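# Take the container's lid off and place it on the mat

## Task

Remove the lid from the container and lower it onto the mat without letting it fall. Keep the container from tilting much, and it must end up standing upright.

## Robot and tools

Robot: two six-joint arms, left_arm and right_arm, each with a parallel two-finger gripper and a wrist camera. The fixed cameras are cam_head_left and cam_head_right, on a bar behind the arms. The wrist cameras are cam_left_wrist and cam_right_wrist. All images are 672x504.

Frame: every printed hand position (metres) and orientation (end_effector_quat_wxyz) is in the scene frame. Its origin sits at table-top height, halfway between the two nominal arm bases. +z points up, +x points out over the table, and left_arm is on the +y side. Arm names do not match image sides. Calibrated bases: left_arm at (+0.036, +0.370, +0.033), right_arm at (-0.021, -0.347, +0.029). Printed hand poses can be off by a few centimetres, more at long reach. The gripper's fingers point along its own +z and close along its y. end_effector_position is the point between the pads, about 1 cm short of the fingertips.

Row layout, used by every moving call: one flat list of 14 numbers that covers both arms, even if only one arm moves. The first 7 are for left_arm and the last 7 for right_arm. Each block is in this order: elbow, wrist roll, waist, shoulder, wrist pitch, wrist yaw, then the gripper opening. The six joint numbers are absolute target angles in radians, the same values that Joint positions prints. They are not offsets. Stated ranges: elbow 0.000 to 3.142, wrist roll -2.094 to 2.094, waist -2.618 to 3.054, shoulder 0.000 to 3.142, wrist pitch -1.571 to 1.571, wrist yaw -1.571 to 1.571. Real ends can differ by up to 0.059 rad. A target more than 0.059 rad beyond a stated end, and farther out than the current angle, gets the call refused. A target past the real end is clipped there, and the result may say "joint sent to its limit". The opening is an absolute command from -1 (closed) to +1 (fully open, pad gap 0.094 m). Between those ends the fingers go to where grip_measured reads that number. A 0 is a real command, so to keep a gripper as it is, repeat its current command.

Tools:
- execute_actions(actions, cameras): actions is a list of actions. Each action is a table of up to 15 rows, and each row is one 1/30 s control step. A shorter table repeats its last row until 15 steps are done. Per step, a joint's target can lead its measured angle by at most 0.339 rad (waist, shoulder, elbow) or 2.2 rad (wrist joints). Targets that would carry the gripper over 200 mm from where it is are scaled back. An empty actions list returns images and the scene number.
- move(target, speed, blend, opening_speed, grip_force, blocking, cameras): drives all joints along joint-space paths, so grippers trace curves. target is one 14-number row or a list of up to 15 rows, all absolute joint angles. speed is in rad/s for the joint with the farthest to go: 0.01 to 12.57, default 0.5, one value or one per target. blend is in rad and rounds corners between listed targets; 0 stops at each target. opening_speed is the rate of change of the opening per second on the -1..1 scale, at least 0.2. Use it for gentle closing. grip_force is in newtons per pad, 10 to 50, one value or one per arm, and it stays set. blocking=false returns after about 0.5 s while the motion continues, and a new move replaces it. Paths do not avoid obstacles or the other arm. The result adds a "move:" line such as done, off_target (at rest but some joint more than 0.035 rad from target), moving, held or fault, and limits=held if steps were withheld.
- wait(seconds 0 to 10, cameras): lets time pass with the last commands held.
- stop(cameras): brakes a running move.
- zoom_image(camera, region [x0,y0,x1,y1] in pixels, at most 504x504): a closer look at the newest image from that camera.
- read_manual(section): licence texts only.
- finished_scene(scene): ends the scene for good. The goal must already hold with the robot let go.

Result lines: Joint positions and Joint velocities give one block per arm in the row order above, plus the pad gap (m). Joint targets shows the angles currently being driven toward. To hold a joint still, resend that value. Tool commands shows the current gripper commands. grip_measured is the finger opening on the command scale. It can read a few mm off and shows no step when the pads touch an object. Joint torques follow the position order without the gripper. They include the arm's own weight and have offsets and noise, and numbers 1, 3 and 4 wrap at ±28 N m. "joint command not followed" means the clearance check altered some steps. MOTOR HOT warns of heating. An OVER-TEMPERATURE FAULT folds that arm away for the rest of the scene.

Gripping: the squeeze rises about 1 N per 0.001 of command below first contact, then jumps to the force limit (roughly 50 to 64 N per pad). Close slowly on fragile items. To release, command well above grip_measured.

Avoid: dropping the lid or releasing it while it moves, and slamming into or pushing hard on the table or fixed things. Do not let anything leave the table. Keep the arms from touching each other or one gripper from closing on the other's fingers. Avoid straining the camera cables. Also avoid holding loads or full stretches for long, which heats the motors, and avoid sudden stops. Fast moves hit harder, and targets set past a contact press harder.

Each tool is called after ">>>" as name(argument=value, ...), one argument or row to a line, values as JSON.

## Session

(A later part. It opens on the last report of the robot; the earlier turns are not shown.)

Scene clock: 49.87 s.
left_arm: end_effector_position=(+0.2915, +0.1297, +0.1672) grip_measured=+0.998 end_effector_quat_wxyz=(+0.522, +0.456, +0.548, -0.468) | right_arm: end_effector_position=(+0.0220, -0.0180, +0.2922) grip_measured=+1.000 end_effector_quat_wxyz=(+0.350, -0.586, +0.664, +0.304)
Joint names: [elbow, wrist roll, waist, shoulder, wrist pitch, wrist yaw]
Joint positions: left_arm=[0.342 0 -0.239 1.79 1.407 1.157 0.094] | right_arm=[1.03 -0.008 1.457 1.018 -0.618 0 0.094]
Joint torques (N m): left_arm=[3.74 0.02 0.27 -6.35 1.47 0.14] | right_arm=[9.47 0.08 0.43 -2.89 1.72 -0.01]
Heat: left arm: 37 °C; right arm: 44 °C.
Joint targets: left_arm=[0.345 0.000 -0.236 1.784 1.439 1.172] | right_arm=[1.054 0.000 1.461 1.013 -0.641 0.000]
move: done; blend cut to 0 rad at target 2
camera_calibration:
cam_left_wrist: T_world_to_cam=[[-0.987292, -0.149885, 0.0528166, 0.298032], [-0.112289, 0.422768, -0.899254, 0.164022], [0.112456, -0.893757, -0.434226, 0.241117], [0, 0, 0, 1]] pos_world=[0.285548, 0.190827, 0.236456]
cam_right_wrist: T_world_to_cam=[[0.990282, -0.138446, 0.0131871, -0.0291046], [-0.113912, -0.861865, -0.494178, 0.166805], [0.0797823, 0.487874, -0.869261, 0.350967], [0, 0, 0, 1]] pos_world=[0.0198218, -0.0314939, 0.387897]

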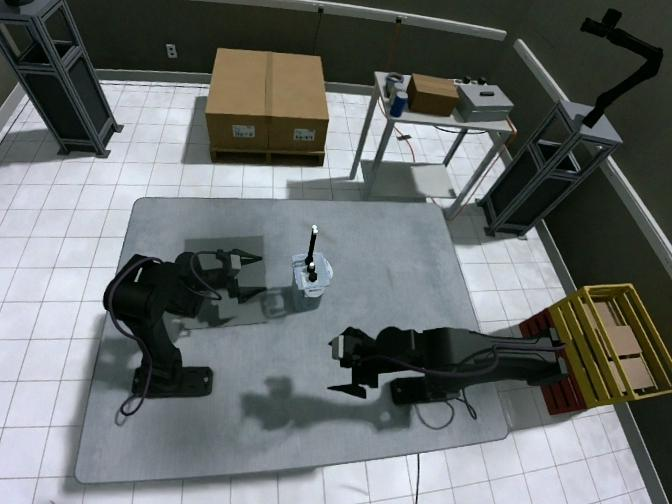

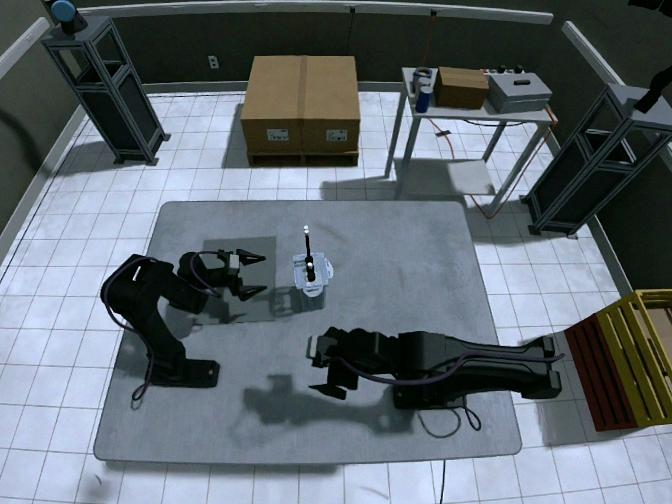

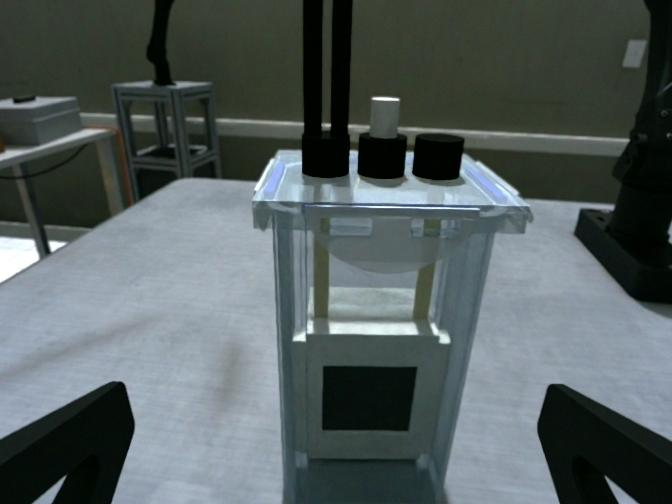

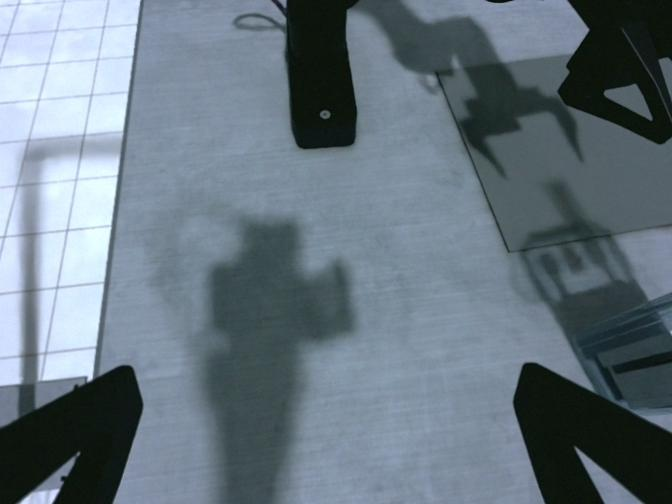

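>>> move(
  target=[
    [0.345, 0, -0.236, 1.784, 1.439, 1.172, 1, 0.690, 0.193, 1.461, 2.371, 1.481, 1.306, 1],
  ],
  speed=1.0,
  cameras=["cam_head_left","cam_head_right","cam_right_wrist"],
)

Scene clock: 52.97 s.
left_arm: end_effector_position=(+0.2915, +0.1297, +0.1672) grip_measured=+0.998 end_effector_quat_wxyz=(+0.522, +0.456, +0.548, -0.468) | right_arm: end_effector_position=(+0.1981, -0.0081, +0.0666) grip_measured=+1.000 end_effector_quat_wxyz=(+0.688, -0.047, +0.722, +0.055)
Joint names: [elbow, wrist roll, waist, shoulder, wrist pitch, wrist yaw]
Joint positions: left_arm=[0.342 0 -0.239 1.79 1.407 1.157 0.094] | right_arm=[0.698 0.181 1.457 2.345 1.474 1.289 0.094]
Joint torques (N m): left_arm=[3.74 -0.01 0.06 -6.41 1.51 0.14] | right_arm=[1.99 0.12 0.43 -7.05 1.77 0.24]
Heat: left arm: 38 °C; right arm: 44 °C.
Joint targets: left_arm=[0.345 0.000 -0.236 1.784 1.439 1.172] | right_arm=[0.690 0.193 1.461 2.371 1.481 1.306]
move: done
camera_calibration:
cam_right_wrist: T_world_to_cam=[[0.131362, -0.99122, -0.0150632, -0.0340393], [-0.473576, -0.0493975, -0.879367, 0.187444], [0.870902, 0.122649, -0.475907, -0.0498981], [0, 0, 0, 1]] pos_world=[0.136697, -0.0183612, 0.140572]
Images, in order (width x height): cam_head_left 672x504, cam_head_right 672x504, cam_right_wrist 672x504.

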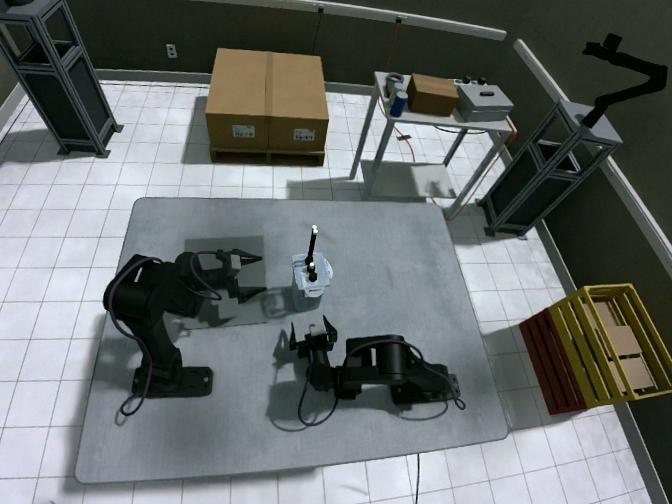

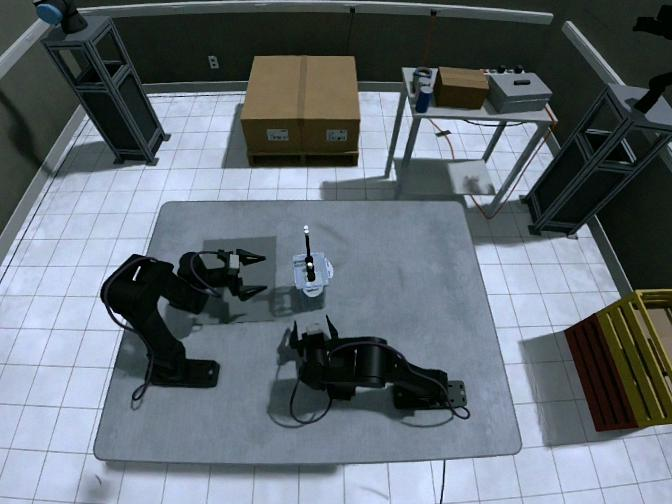

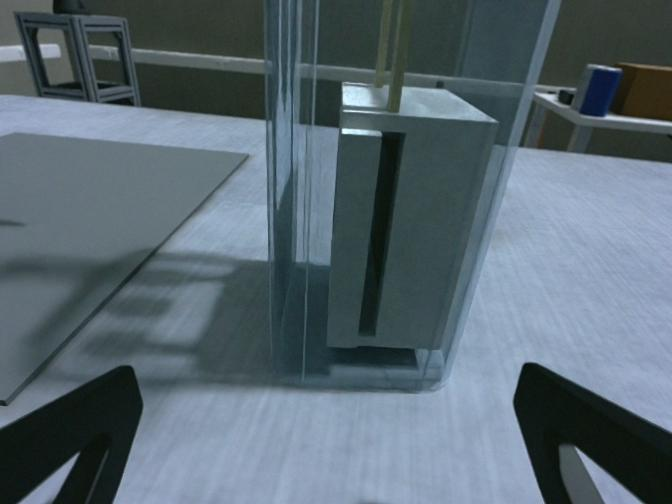

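>>> zoom_image(
  camera="cam_head_left",
  region=[270, 240, 350, 340],
)

>>> zoom_image(
  camera="cam_head_right",
  region=[270, 240, 350, 340],
)

Scaled by 5.040 from the camera's 672x504 image, which has a finer 960x720 frame.

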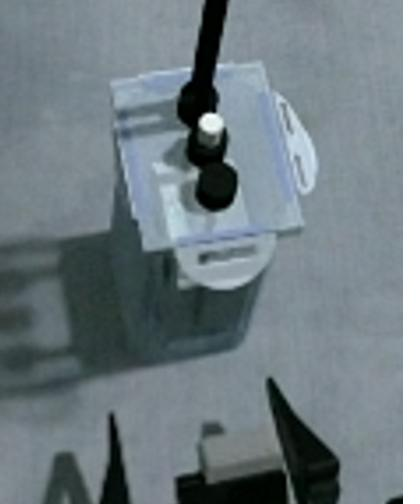

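Scaled by 5.040 from the camera's 672x504 image, which has a finer 960x720 frame.

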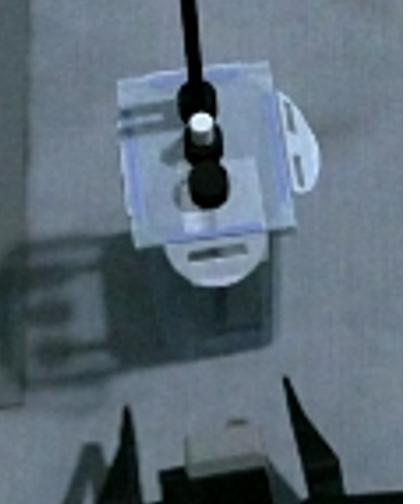

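>>> move(
  target=[
    [0.345, 0, -0.236, 1.784, 1.439, 1.172, 1, 0.72, 0.075, 1.468, 2.395, 1.456, 1.374, 1],
  ],
  speed=0.4,
  cameras=["cam_head_left","cam_head_right","cam_right_wrist"],
)

>>> zoom_image(
  camera="cam_head_left",
  region=[270, 240, 350, 340],
)

>>> zoom_image(
  camera="cam_head_right",
  region=[270, 240, 350, 340],
)

Scene clock: 55.00 s.
left_arm: end_effector_position=(+0.2915, +0.1297, +0.1672) grip_measured=+0.998 end_effector_quat_wxyz=(+0.522, +0.456, +0.548, -0.468) | right_arm: end_effector_position=(+0.1982, -0.0184, +0.0633) grip_measured=+1.000 end_effector_quat_wxyz=(+0.693, -0.066, +0.718, -0.006)
Joint names: [elbow, wrist roll, waist, shoulder, wrist pitch, wrist yaw]
Joint positions: left_arm=[0.342 0 -0.239 1.79 1.407 1.157 0.094] | right_arm=[0.707 0.081 1.461 2.364 1.472 1.356 0.094]
Joint torques (N m): left_arm=[3.6 -0.06 0.29 -6.26 1.48 0.14] | right_arm=[3.63 -0.08 0.66 -6.76 1.43 0.28]
Heat: left arm: 38 °C; right arm: 43 °C.
Joint targets: left_arm=[0.345 0.000 -0.236 1.784 1.439 1.172] | right_arm=[0.720 0.075 1.468 2.395 1.456 1.374]
move: done
camera_calibration:
cam_right_wrist: T_world_to_cam=[[0.073403, -0.99239, 0.0988606, -0.0400536], [-0.459493, -0.121633, -0.879813, 0.179948], [0.885143, 0.0191552, -0.464925, -0.0556531], [0, 0, 0, 1]] pos_world=[0.134886, -0.0167953, 0.136406]
Images, in order (width x height): cam_head_left 672x504, cam_head_right 672x504, cam_right_wrist 672x504.

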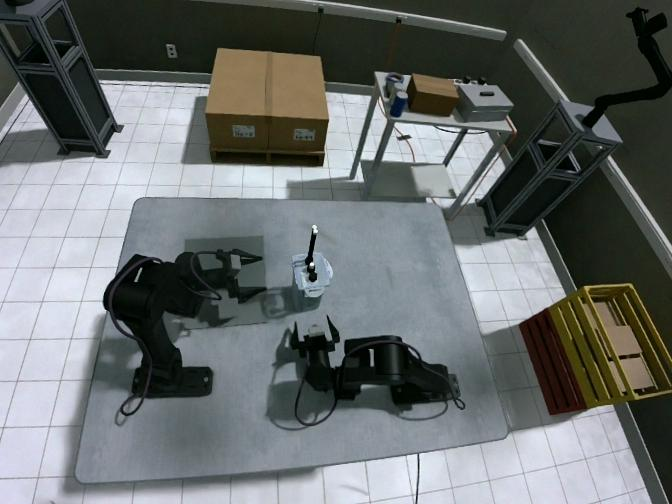

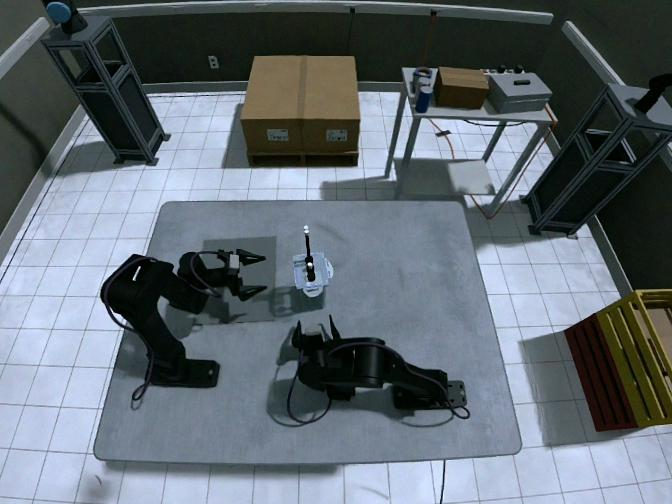

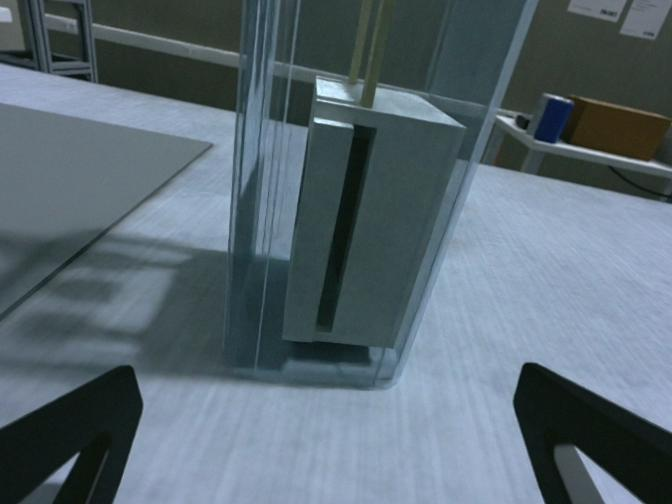

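Scaled by 5.040 from the camera's 672x504 image, which has a finer 960x720 frame.

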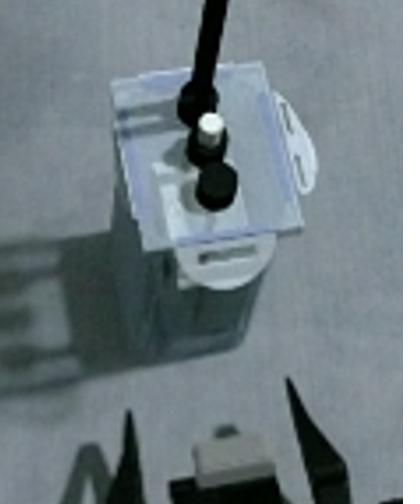

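Scaled by 5.040 from the camera's 672x504 image, which has a finer 960x720 frame.

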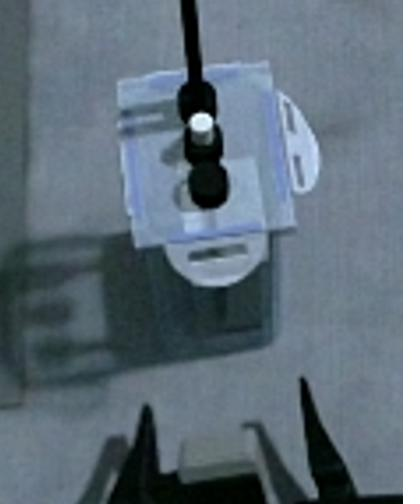

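>>> move(
  target=[
    [0.345, 0, -0.236, 1.784, 1.439, 1.172, 1, 0.695, 0.31, 1.463, 2.39, 1.47, 1.33, 1],
  ],
  speed=0.4,
  cameras=["cam_head_left","cam_head_right","cam_right_wrist"],
)

>>> zoom_image(
  camera="cam_head_left",
  region=[270, 240, 350, 340],
)

>>> zoom_image(
  camera="cam_head_right",
  region=[270, 240, 350, 340],
)

Scene clock: 57.37 s.
left_arm: end_effector_position=(+0.2915, +0.1297, +0.1672) grip_measured=+0.998 end_effector_quat_wxyz=(+0.522, +0.456, +0.548, -0.468) | right_arm: end_effector_position=(+0.1977, -0.0140, +0.0625) grip_measured=+1.000 end_effector_quat_wxyz=(+0.687, +0.004, +0.722, +0.078)
Joint names: [elbow, wrist roll, waist, shoulder, wrist pitch, wrist yaw]
Joint positions: left_arm=[0.342 0 -0.239 1.79 1.407 1.157 0.094] | right_arm=[0.707 0.298 1.461 2.364 1.472 1.331 0.094]
Joint torques (N m): left_arm=[3.69 -0.01 0.06 -6.34 1.48 0.15] | right_arm=[1.62 0.12 0.18 -7.08 1.61 0.09]
Heat: left arm: 38 °C; right arm: 43 °C.
Joint targets: left_arm=[0.345 0.000 -0.236 1.784 1.439 1.172] | right_arm=[0.695 0.310 1.463 2.390 1.470 1.330]
move: done
camera_calibration:
cam_right_wrist: T_world_to_cam=[[0.0883819, -0.989065, -0.118065, -0.0248954], [-0.481066, 0.0614051, -0.874531, 0.18611], [0.872218, 0.13409, -0.470378, -0.0511872], [0, 0, 0, 1]] pos_world=[0.136378, -0.0291876, 0.135742]
Images, in order (width x height): cam_head_left 672x504, cam_head_right 672x504, cam_right_wrist 672x504.

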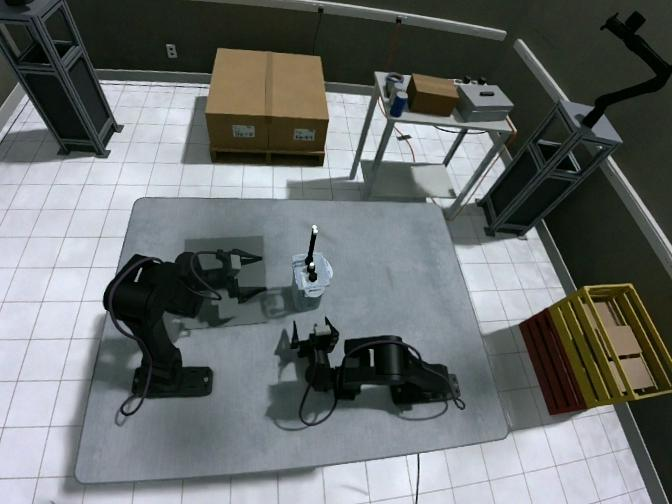

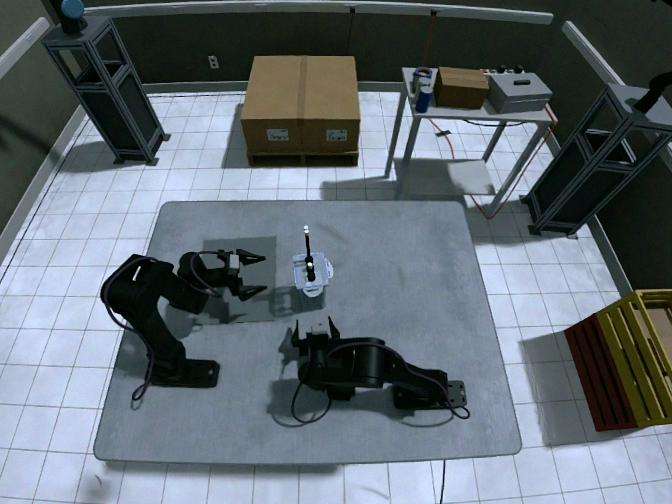

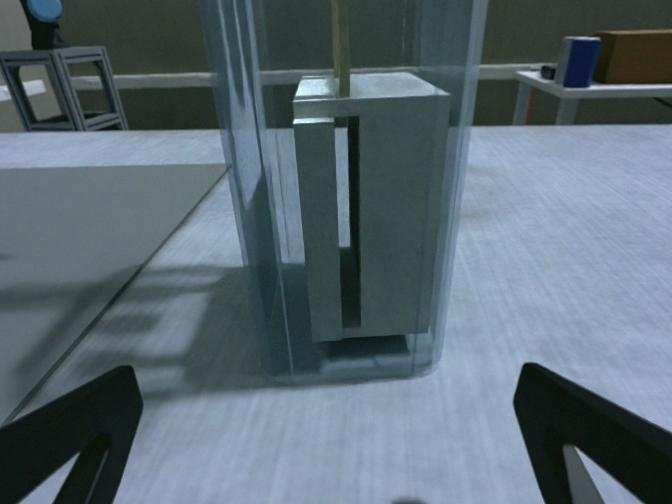

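Scaled by 5.040 from the camera's 672x504 image, which has a finer 960x720 frame.

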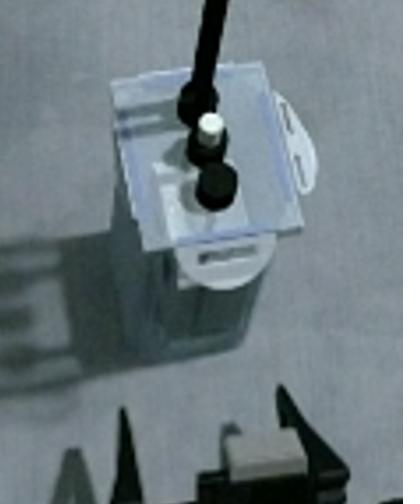

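Scaled by 5.040 from the camera's 672x504 image, which has a finer 960x720 frame.

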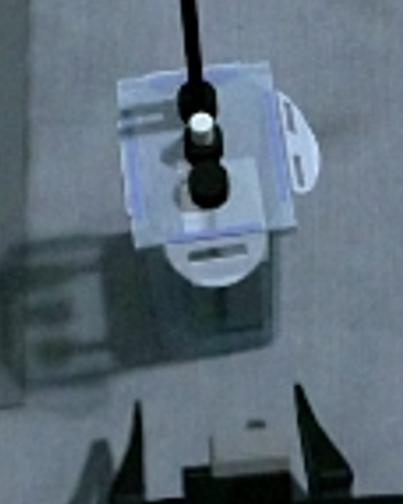

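>>> move(
  target=[
    [0.345, 0, -0.236, 1.784, 1.439, 1.172, 1, 0.735, 0.245, 1.35, 2.385, 1.425, 1.22, 1],
    [0.345, 0, -0.236, 1.784, 1.439, 1.172, 1, 0.788, 0.235, 1.257, 2.38, 1.373, 1.117, 1],
  ],
  speed=0.15,
  blend=0.05,
  cameras=["cam_head_left","cam_head_right","cam_right_wrist","cam_left_wrist"],
)

>>> zoom_image(
  camera="cam_head_left",
  region=[270, 240, 350, 340],
)

>>> zoom_image(
  camera="cam_head_right",
  region=[270, 240, 350, 340],
)

Scene clock: 59.90 s.
left_arm: end_effector_position=(+0.2915, +0.1297, +0.1672) grip_measured=+0.998 end_effector_quat_wxyz=(+0.522, +0.456, +0.548, -0.468) | right_arm: end_effector_position=(+0.2642, -0.0113, +0.0574) grip_measured=+1.000 end_effector_quat_wxyz=(+0.674, -0.018, +0.736, +0.061)
Joint names: [elbow, wrist roll, waist, shoulder, wrist pitch, wrist yaw]
Joint positions: left_arm=[0.342 0 -0.239 1.79 1.407 1.157 0.094] | right_arm=[0.774 0.242 1.26 2.364 1.394 1.119 0.094]
Joint torques (N m): left_arm=[3.58 0 0.66 -6.46 1.49 0.16] | right_arm=[4.27 -0.08 -0.29 -8.28 1.55 0.14]
Heat: left arm: 39 °C; right arm: 43 °C.
Joint targets: left_arm=[0.345 0.000 -0.236 1.784 1.439 1.172] | right_arm=[0.788 0.235 1.257 2.380 1.373 1.117]
move: done
camera_calibration:
cam_left_wrist: T_world_to_cam=[[-0.987292, -0.149885, 0.0528166, 0.298032], [-0.112289, 0.422768, -0.899254, 0.164022], [0.112456, -0.893757, -0.434226, 0.241117], [0, 0, 0, 1]] pos_world=[0.285548, 0.190827, 0.236456]
cam_right_wrist: T_world_to_cam=[[0.0959436, -0.993289, -0.0645957, -0.033873], [-0.512066, 0.00639618, -0.858922, 0.22019], [0.853571, 0.115485, -0.508015, -0.105042], [0, 0, 0, 1]] pos_world=[0.205662, -0.0229233, 0.133575]

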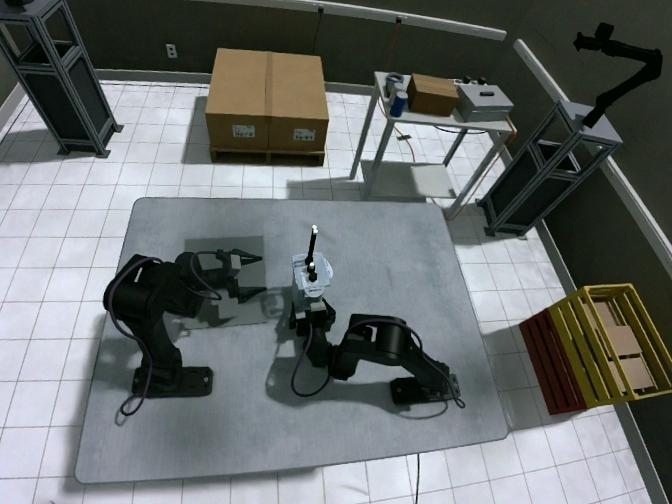

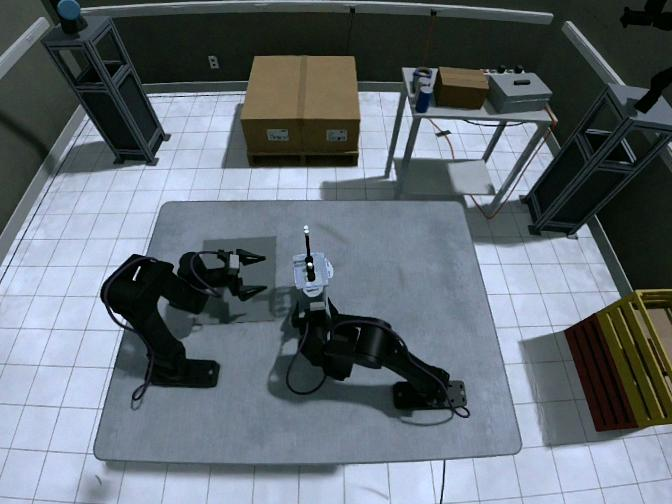

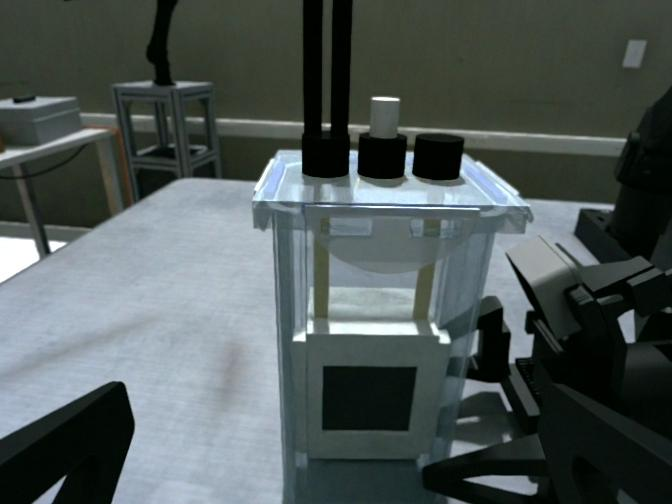

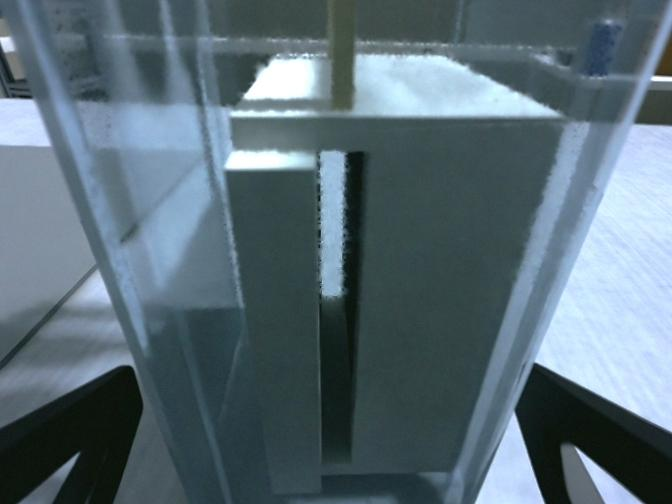

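Scaled by 5.040 from the camera's 672x504 image, which has a finer 960x720 frame.

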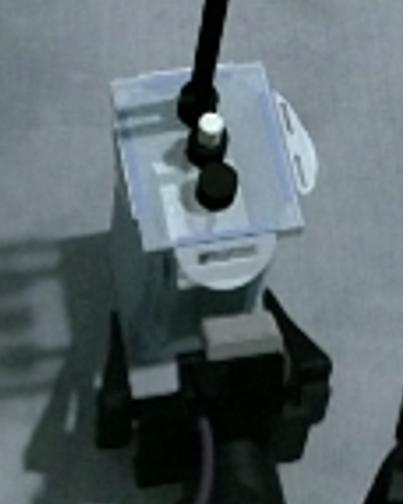

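Scaled by 5.040 from the camera's 672x504 image, which has a finer 960x720 frame.

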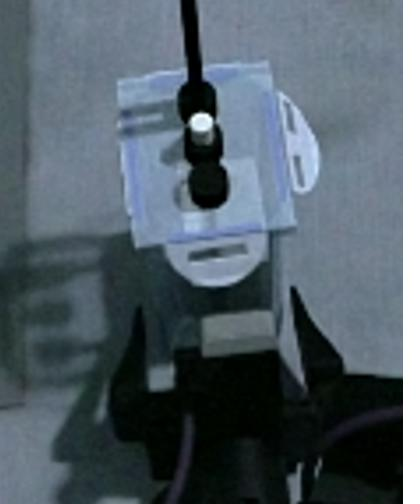

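>>> move(
  target=[
    [0.345, 0, -0.236, 1.784, 1.439, 1.172, 1, 0.888, 0.158, 1.153, 2.488, 1.462, 1.017, 1],
  ],
  speed=0.1,
  cameras=["cam_head_left","cam_head_right","cam_right_wrist","cam_left_wrist"],
)

>>> zoom_image(
  camera="cam_head_left",
  region=[270, 240, 350, 340],
)

>>> zoom_image(
  camera="cam_head_right",
  region=[270, 240, 350, 340],
)

Scene clock: 64.40 s.
left_arm: end_effector_position=(+0.2915, +0.1297, +0.1672) grip_measured=+0.998 end_effector_quat_wxyz=(+0.522, +0.456, +0.548, -0.468) | right_arm: end_effector_position=(+0.3015, -0.0051, +0.0505) grip_measured=+1.000 end_effector_quat_wxyz=(+0.682, -0.019, +0.728, +0.063)
Joint names: [elbow, wrist roll, waist, shoulder, wrist pitch, wrist yaw]
Joint positions: left_arm=[0.342 0 -0.239 1.79 1.407 1.157 0.094] | right_arm=[0.872 0.167 1.166 2.452 1.463 1.026 0.094]
Joint torques (N m): left_arm=[3.71 -0.02 0.25 -6.41 1.51 0.18] | right_arm=[4.53 -0.09 -1.16 -7.5 1.82 -0.02]
Heat: left arm: 39 °C; right arm: 43 °C.
Joint targets: left_arm=[0.345 0.000 -0.236 1.784 1.439 1.172] | right_arm=[0.888 0.158 1.153 2.488 1.462 1.017]
move: off_target (right_arm); right_arm: the shoulder is farthest, 0.036 rad from its target
camera_calibration:
cam_left_wrist: T_world_to_cam=[[-0.987292, -0.149885, 0.0528166, 0.298032], [-0.112289, 0.422768, -0.899254, 0.164022], [0.112456, -0.893757, -0.434226, 0.241117], [0, 0, 0, 1]] pos_world=[0.285548, 0.190827, 0.236456]
cam_right_wrist: T_world_to_cam=[[0.100314, -0.992806, -0.0653752, -0.0330103], [-0.491336, 0.00770527, -0.870936, 0.22764], [0.865174, 0.119488, -0.487028, -0.145655], [0, 0, 0, 1]] pos_world=[0.241176, -0.0171228, 0.125164]

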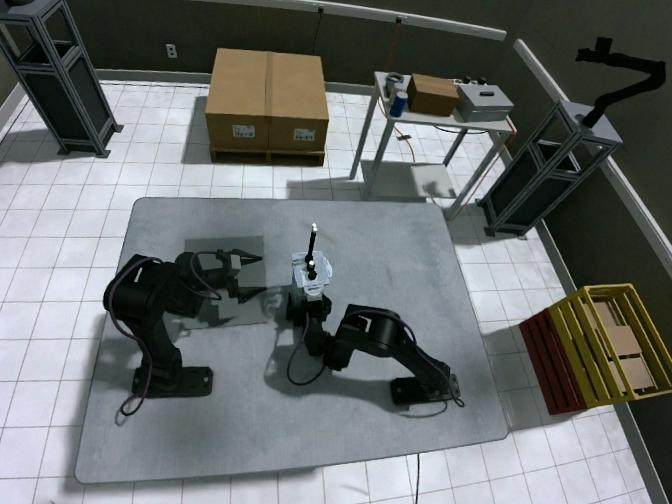

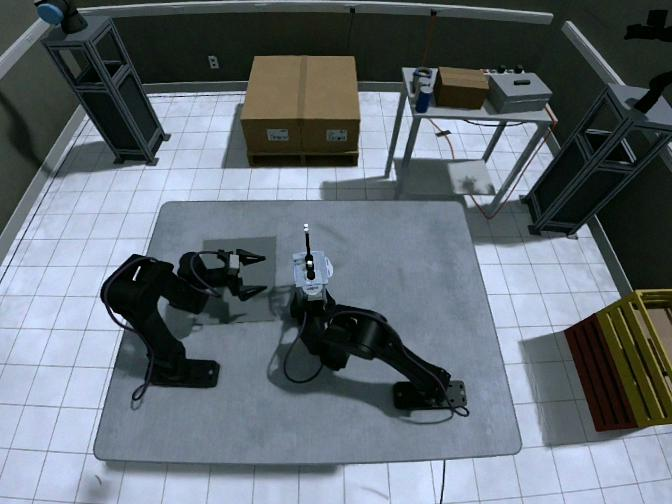

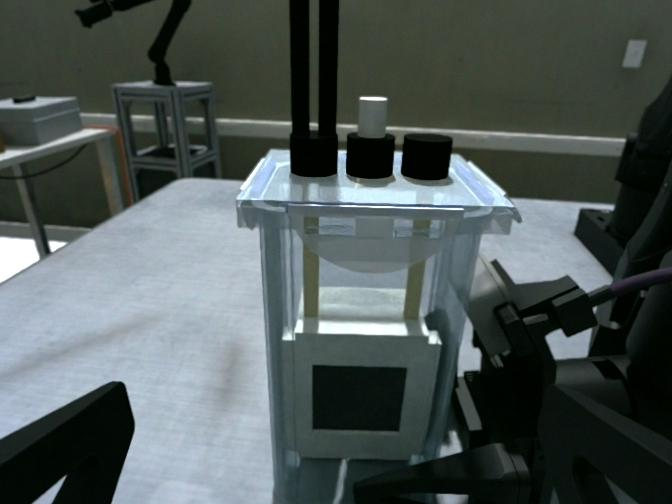

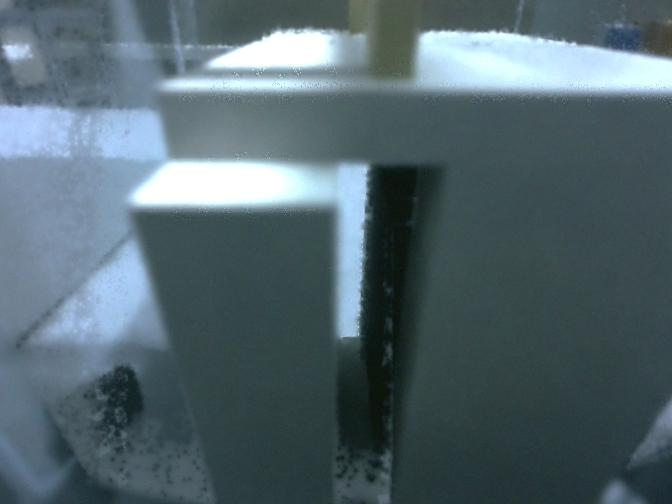

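Scaled by 5.040 from the camera's 672x504 image, which has a finer 960x720 frame.

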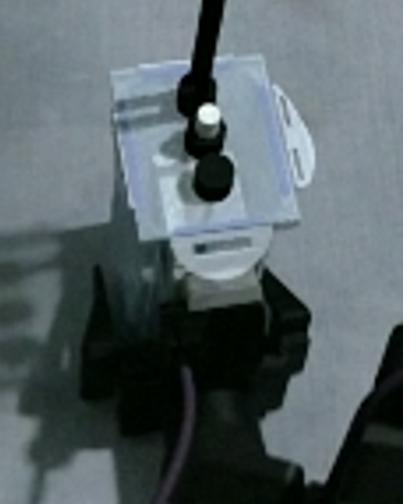

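Scaled by 5.040 from the camera's 672x504 image, which has a finer 960x720 frame.

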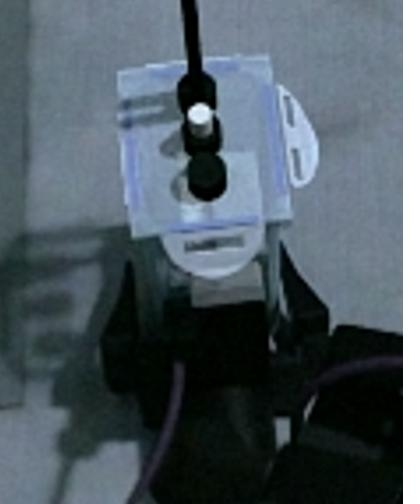

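>>> move(
  target=[
    [0.345, 0, -0.236, 1.784, 1.439, 1.172, 1, 0.868, 0.173, 1.174, 2.466, 1.444, 1.037, 1],
    [0.345, 0, -0.236, 1.784, 1.439, 1.172, 1, 0.868, 0.173, 1.174, 2.466, 1.444, 1.037, 0.3],
  ],
  speed=0.1,
  opening_speed=0.25,
  grip_force=[50, 40],
  cameras=["cam_head_left","cam_head_right","cam_right_wrist","cam_left_wrist"],
)

>>> zoom_image(
  camera="cam_head_left",
  region=[270, 240, 350, 340],
)

>>> zoom_image(
  camera="cam_head_right",
  region=[270, 240, 350, 340],
)

Scene clock: 68.40 s.
left_arm: end_effector_position=(+0.2915, +0.1297, +0.1672) grip_measured=+0.998 end_effector_quat_wxyz=(+0.522, +0.456, +0.548, -0.468) | right_arm: end_effector_position=(+0.3008, -0.0064, +0.0502) grip_measured=+0.685 end_effector_quat_wxyz=(+0.683, -0.017, +0.728, +0.058)
Joint names: [elbow, wrist roll, waist, shoulder, wrist pitch, wrist yaw]
Joint positions: left_arm=[0.342 0 -0.239 1.79 1.407 1.157 0.094] | right_arm=[0.872 0.167 1.168 2.452 1.46 1.038 0.079]
Joint torques (N m): left_arm=[3.51 0.03 0.28 -6.37 1.46 0.13] | right_arm=[2.88 0.07 0.54 -9.03 1.66 0.06]
Heat: left arm: 39 °C; right arm: 43 °C.
Joint targets: left_arm=[0.345 0.000 -0.236 1.784 1.439 1.172] | right_arm=[0.868 0.173 1.174 2.466 1.444 1.037]
grip_force (N): 50, 40
move: done
camera_calibration:
cam_left_wrist: T_world_to_cam=[[-0.987292, -0.149885, 0.0528166, 0.298032], [-0.112289, 0.422768, -0.899254, 0.164022], [0.112456, -0.893757, -0.434226, 0.241117], [0, 0, 0, 1]] pos_world=[0.285548, 0.190827, 0.236456]
cam_right_wrist: T_world_to_cam=[[0.0913173, -0.99389, -0.0620057, -0.031721], [-0.4912, 0.00920802, -0.870998, 0.22699], [0.866247, 0.109994, -0.487358, -0.14543], [0, 0, 0, 1]] pos_world=[0.240373, -0.0176208, 0.124865]

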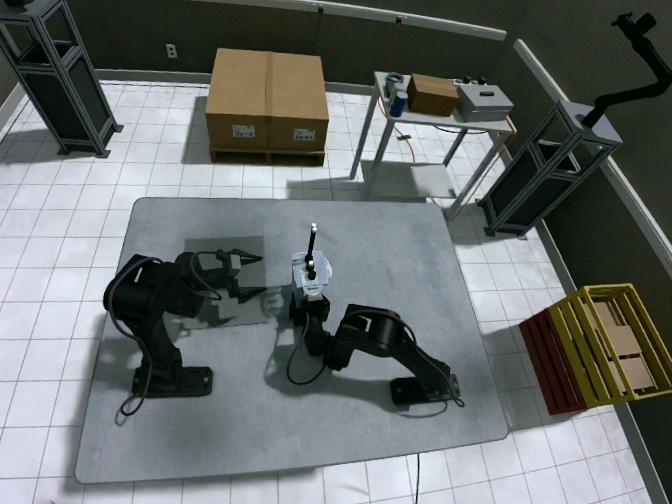

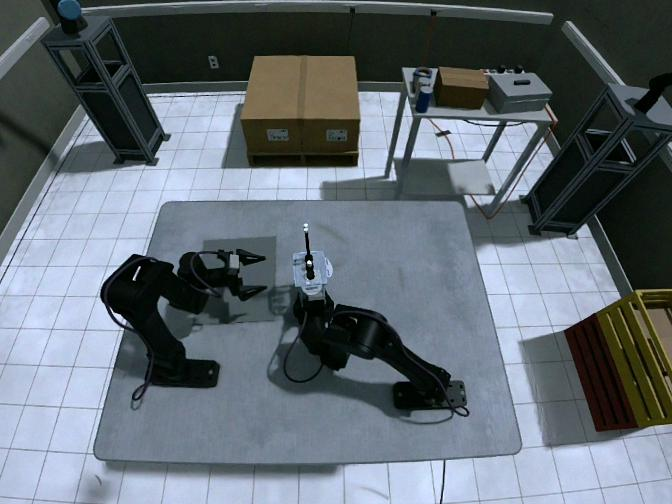

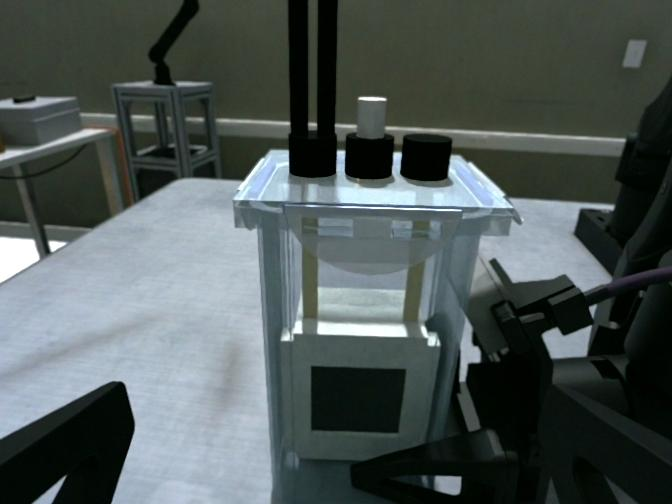

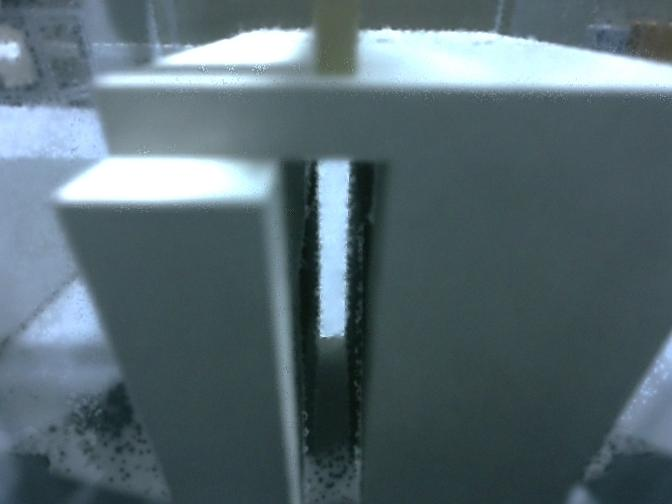

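Scaled by 5.040 from the camera's 672x504 image, which has a finer 960x720 frame.

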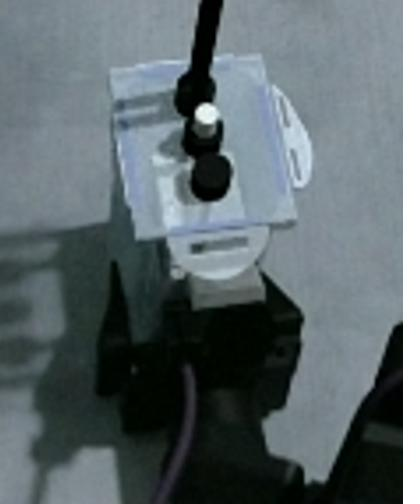

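Scaled by 5.040 from the camera's 672x504 image, which has a finer 960x720 frame.

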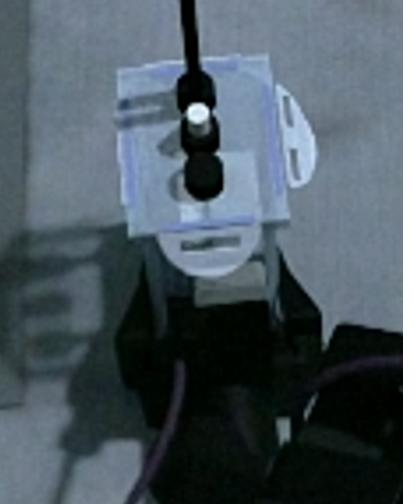

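>>> zoom_image(
  camera="cam_left_wrist",
  region=[220, 180, 530, 300],
)

>>> zoom_image(
  camera="cam_left_wrist",
  region=[270, 190, 390, 290],
)

>>> zoom_image(
  camera="cam_left_wrist",
  region=[380, 190, 500, 290],
)

Scaled by 1.626 from the camera's 672x504 image, which has a finer 960x720 frame.

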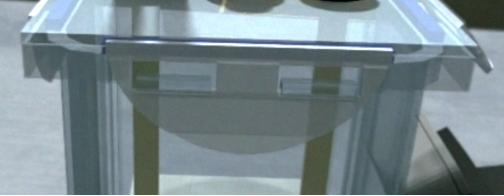

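Scaled by 4.200 from the camera's 672x504 image, which has a finer 960x720 frame.

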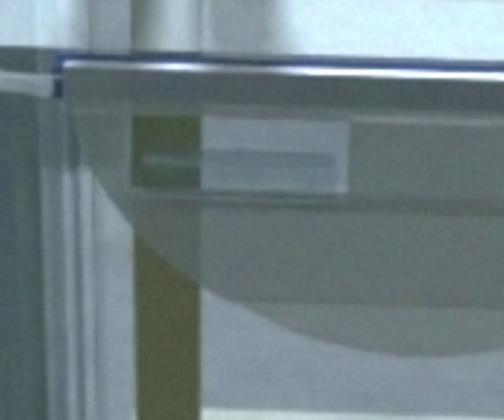

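Scaled by 4.200 from the camera's 672x504 image, which has a finer 960x720 frame.

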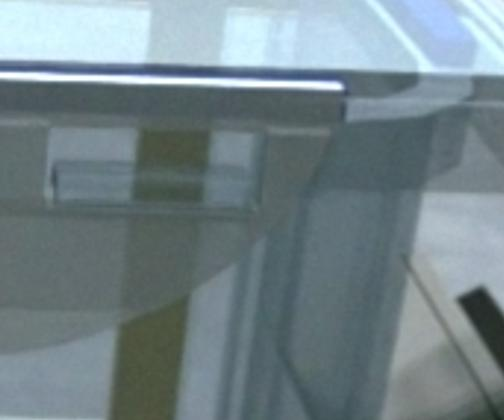

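>>> wait(
  seconds=0.1,
  cameras=["cam_right_wrist","cam_left_wrist"],
)

Scene clock: 70.37 s.
left_arm: end_effector_position=(+0.2915, +0.1297, +0.1672) grip_measured=+0.998 end_effector_quat_wxyz=(+0.522, +0.456, +0.548, -0.468) | right_arm: end_effector_position=(+0.3008, -0.0064, +0.0502) grip_measured=+0.685 end_effector_quat_wxyz=(+0.683, -0.017, +0.728, +0.058)
Joint names: [elbow, wrist roll, waist, shoulder, wrist pitch, wrist yaw]
Joint positions: left_arm=[0.342 0 -0.239 1.79 1.407 1.157 0.094] | right_arm=[0.872 0.167 1.168 2.452 1.46 1.038 0.079]
Joint torques (N m): left_arm=[3.58 -0.01 0.4 -6.41 1.49 0.18] | right_arm=[2.86 0.06 0.53 -9.03 1.64 0.06]
Heat: left arm: 40 °C; right arm: 43 °C.
Joint targets: left_arm=[0.345 0.000 -0.236 1.784 1.439 1.172] | right_arm=[0.868 0.173 1.174 2.466 1.444 1.037]
Tool commands: left_gripper/opening=+1.0 right_gripper/opening=+0.3
grip_force (N): 50, 40
wait: 0.10 s; at rest from the start
camera_calibration:
cam_left_wrist: T_world_to_cam=[[-0.987292, -0.149885, 0.0528166, 0.298032], [-0.112289, 0.422768, -0.899254, 0.164022], [0.112456, -0.893757, -0.434226, 0.241117], [0, 0, 0, 1]] pos_world=[0.285548, 0.190827, 0.236456]
cam_right_wrist: T_world_to_cam=[[0.0913173, -0.99389, -0.0620057, -0.031721], [-0.4912, 0.00920802, -0.870998, 0.22699], [0.866247, 0.109994, -0.487358, -0.14543], [0, 0, 0, 1]] pos_world=[0.240373, -0.0176208, 0.124865]
Images, in order (width x height): cam_left_wrist 672x504, cam_right_wrist 672x504.

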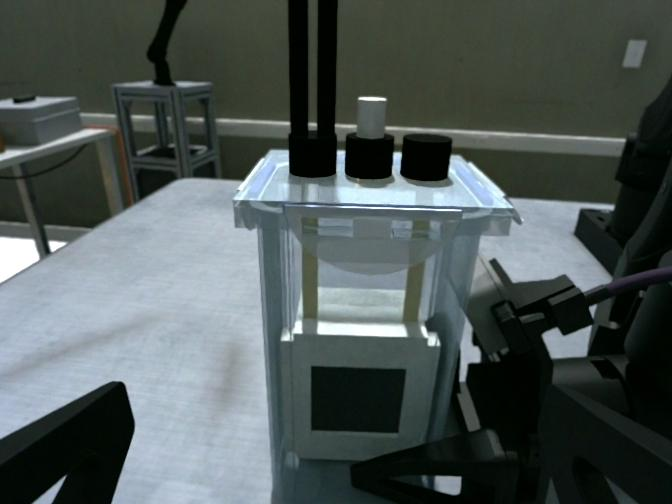

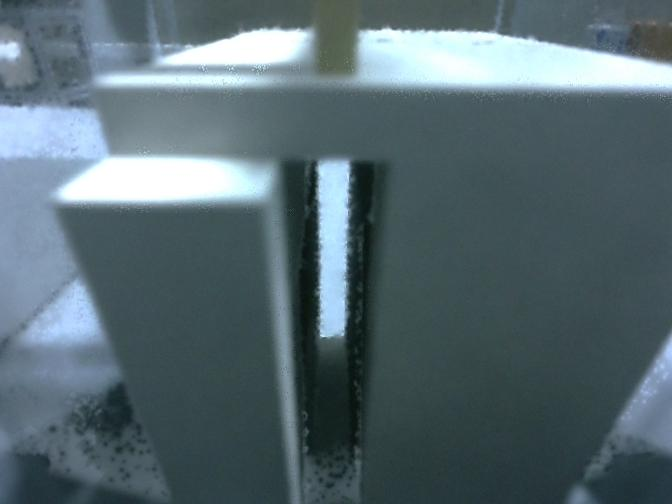

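>>> zoom_image(
  camera="cam_left_wrist",
  region=[215, 150, 295, 250],
)

Scaled by 5.040 from the camera's 672x504 image, which has a finer 960x720 frame.

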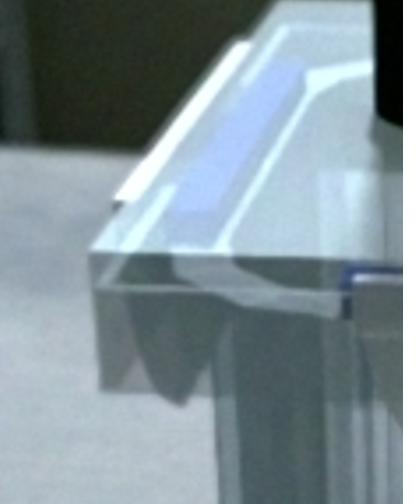

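>>> move(
  target=[
    [0.66, 0.04, -0.244, 2.045, 1.406, 1.19, 0.064, 0.868, 0.173, 1.174, 2.466, 1.444, 1.037, 0.3],
  ],
  speed=0.4,
  cameras=["cam_head_right","cam_left_wrist"],
)

>>> zoom_image(
  camera="cam_left_wrist",
  region=[330, 180, 530, 380],
)

Scene clock: 73.43 s.
left_arm: end_effector_position=(+0.3598, +0.1096, +0.1639) grip_measured=+0.066 end_effector_quat_wxyz=(+0.545, +0.478, +0.517, -0.456) | right_arm: end_effector_position=(+0.3008, -0.0064, +0.0502) grip_measured=+0.685 end_effector_quat_wxyz=(+0.683, -0.017, +0.728, +0.058)
Joint names: [elbow, wrist roll, waist, shoulder, wrist pitch, wrist yaw]
Joint positions: left_arm=[0.645 0.028 -0.239 2.019 1.398 1.176 0.05] | right_arm=[0.872 0.167 1.168 2.452 1.46 1.038 0.079]
Joint torques (N m): left_arm=[4.97 0.13 -0.62 -6.37 1.18 0.15] | right_arm=[2.88 0.06 0.54 -9.02 1.65 0.06]
Heat: left arm: 40 °C; right arm: 43 °C.
Joint targets: left_arm=[0.660 0.040 -0.244 2.045 1.406 1.190] | right_arm=[0.868 0.173 1.174 2.466 1.444 1.037]
grip_force (N): 50, 40
move: done
camera_calibration:
cam_left_wrist: T_world_to_cam=[[-0.990714, -0.131526, -0.0344519, 0.376207], [-0.0229767, 0.411705, -0.911028, 0.148164], [0.134008, -0.901776, -0.410904, 0.203275], [0, 0, 0, 1]] pos_world=[0.348878, 0.171789, 0.231469]
Images, in order (width x height): cam_head_right 672x504, cam_left_wrist 672x504.

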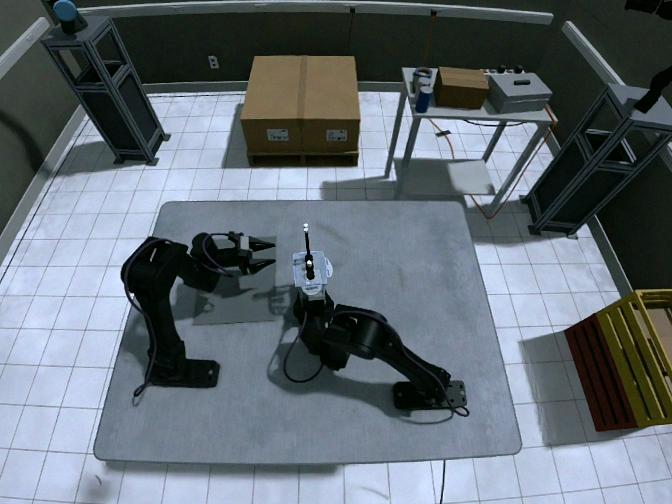

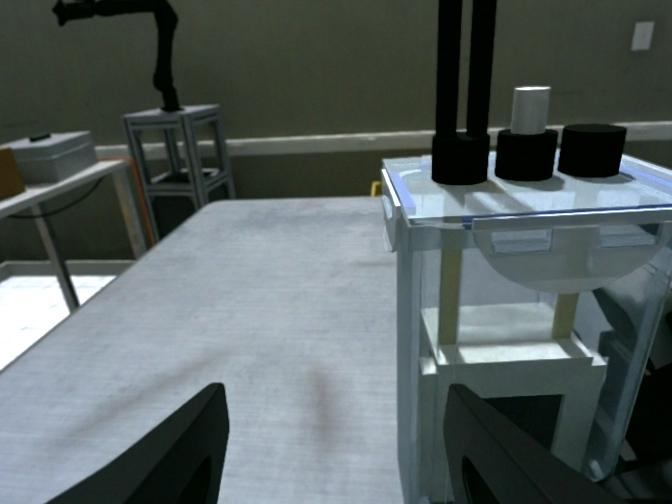

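Scaled by 2.520 from the camera's 672x504 image, which has a finer 960x720 frame.

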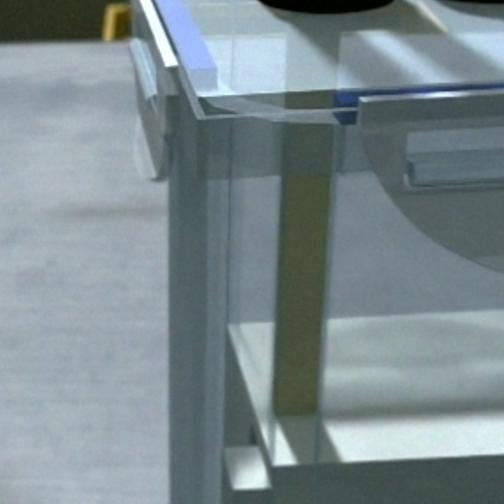

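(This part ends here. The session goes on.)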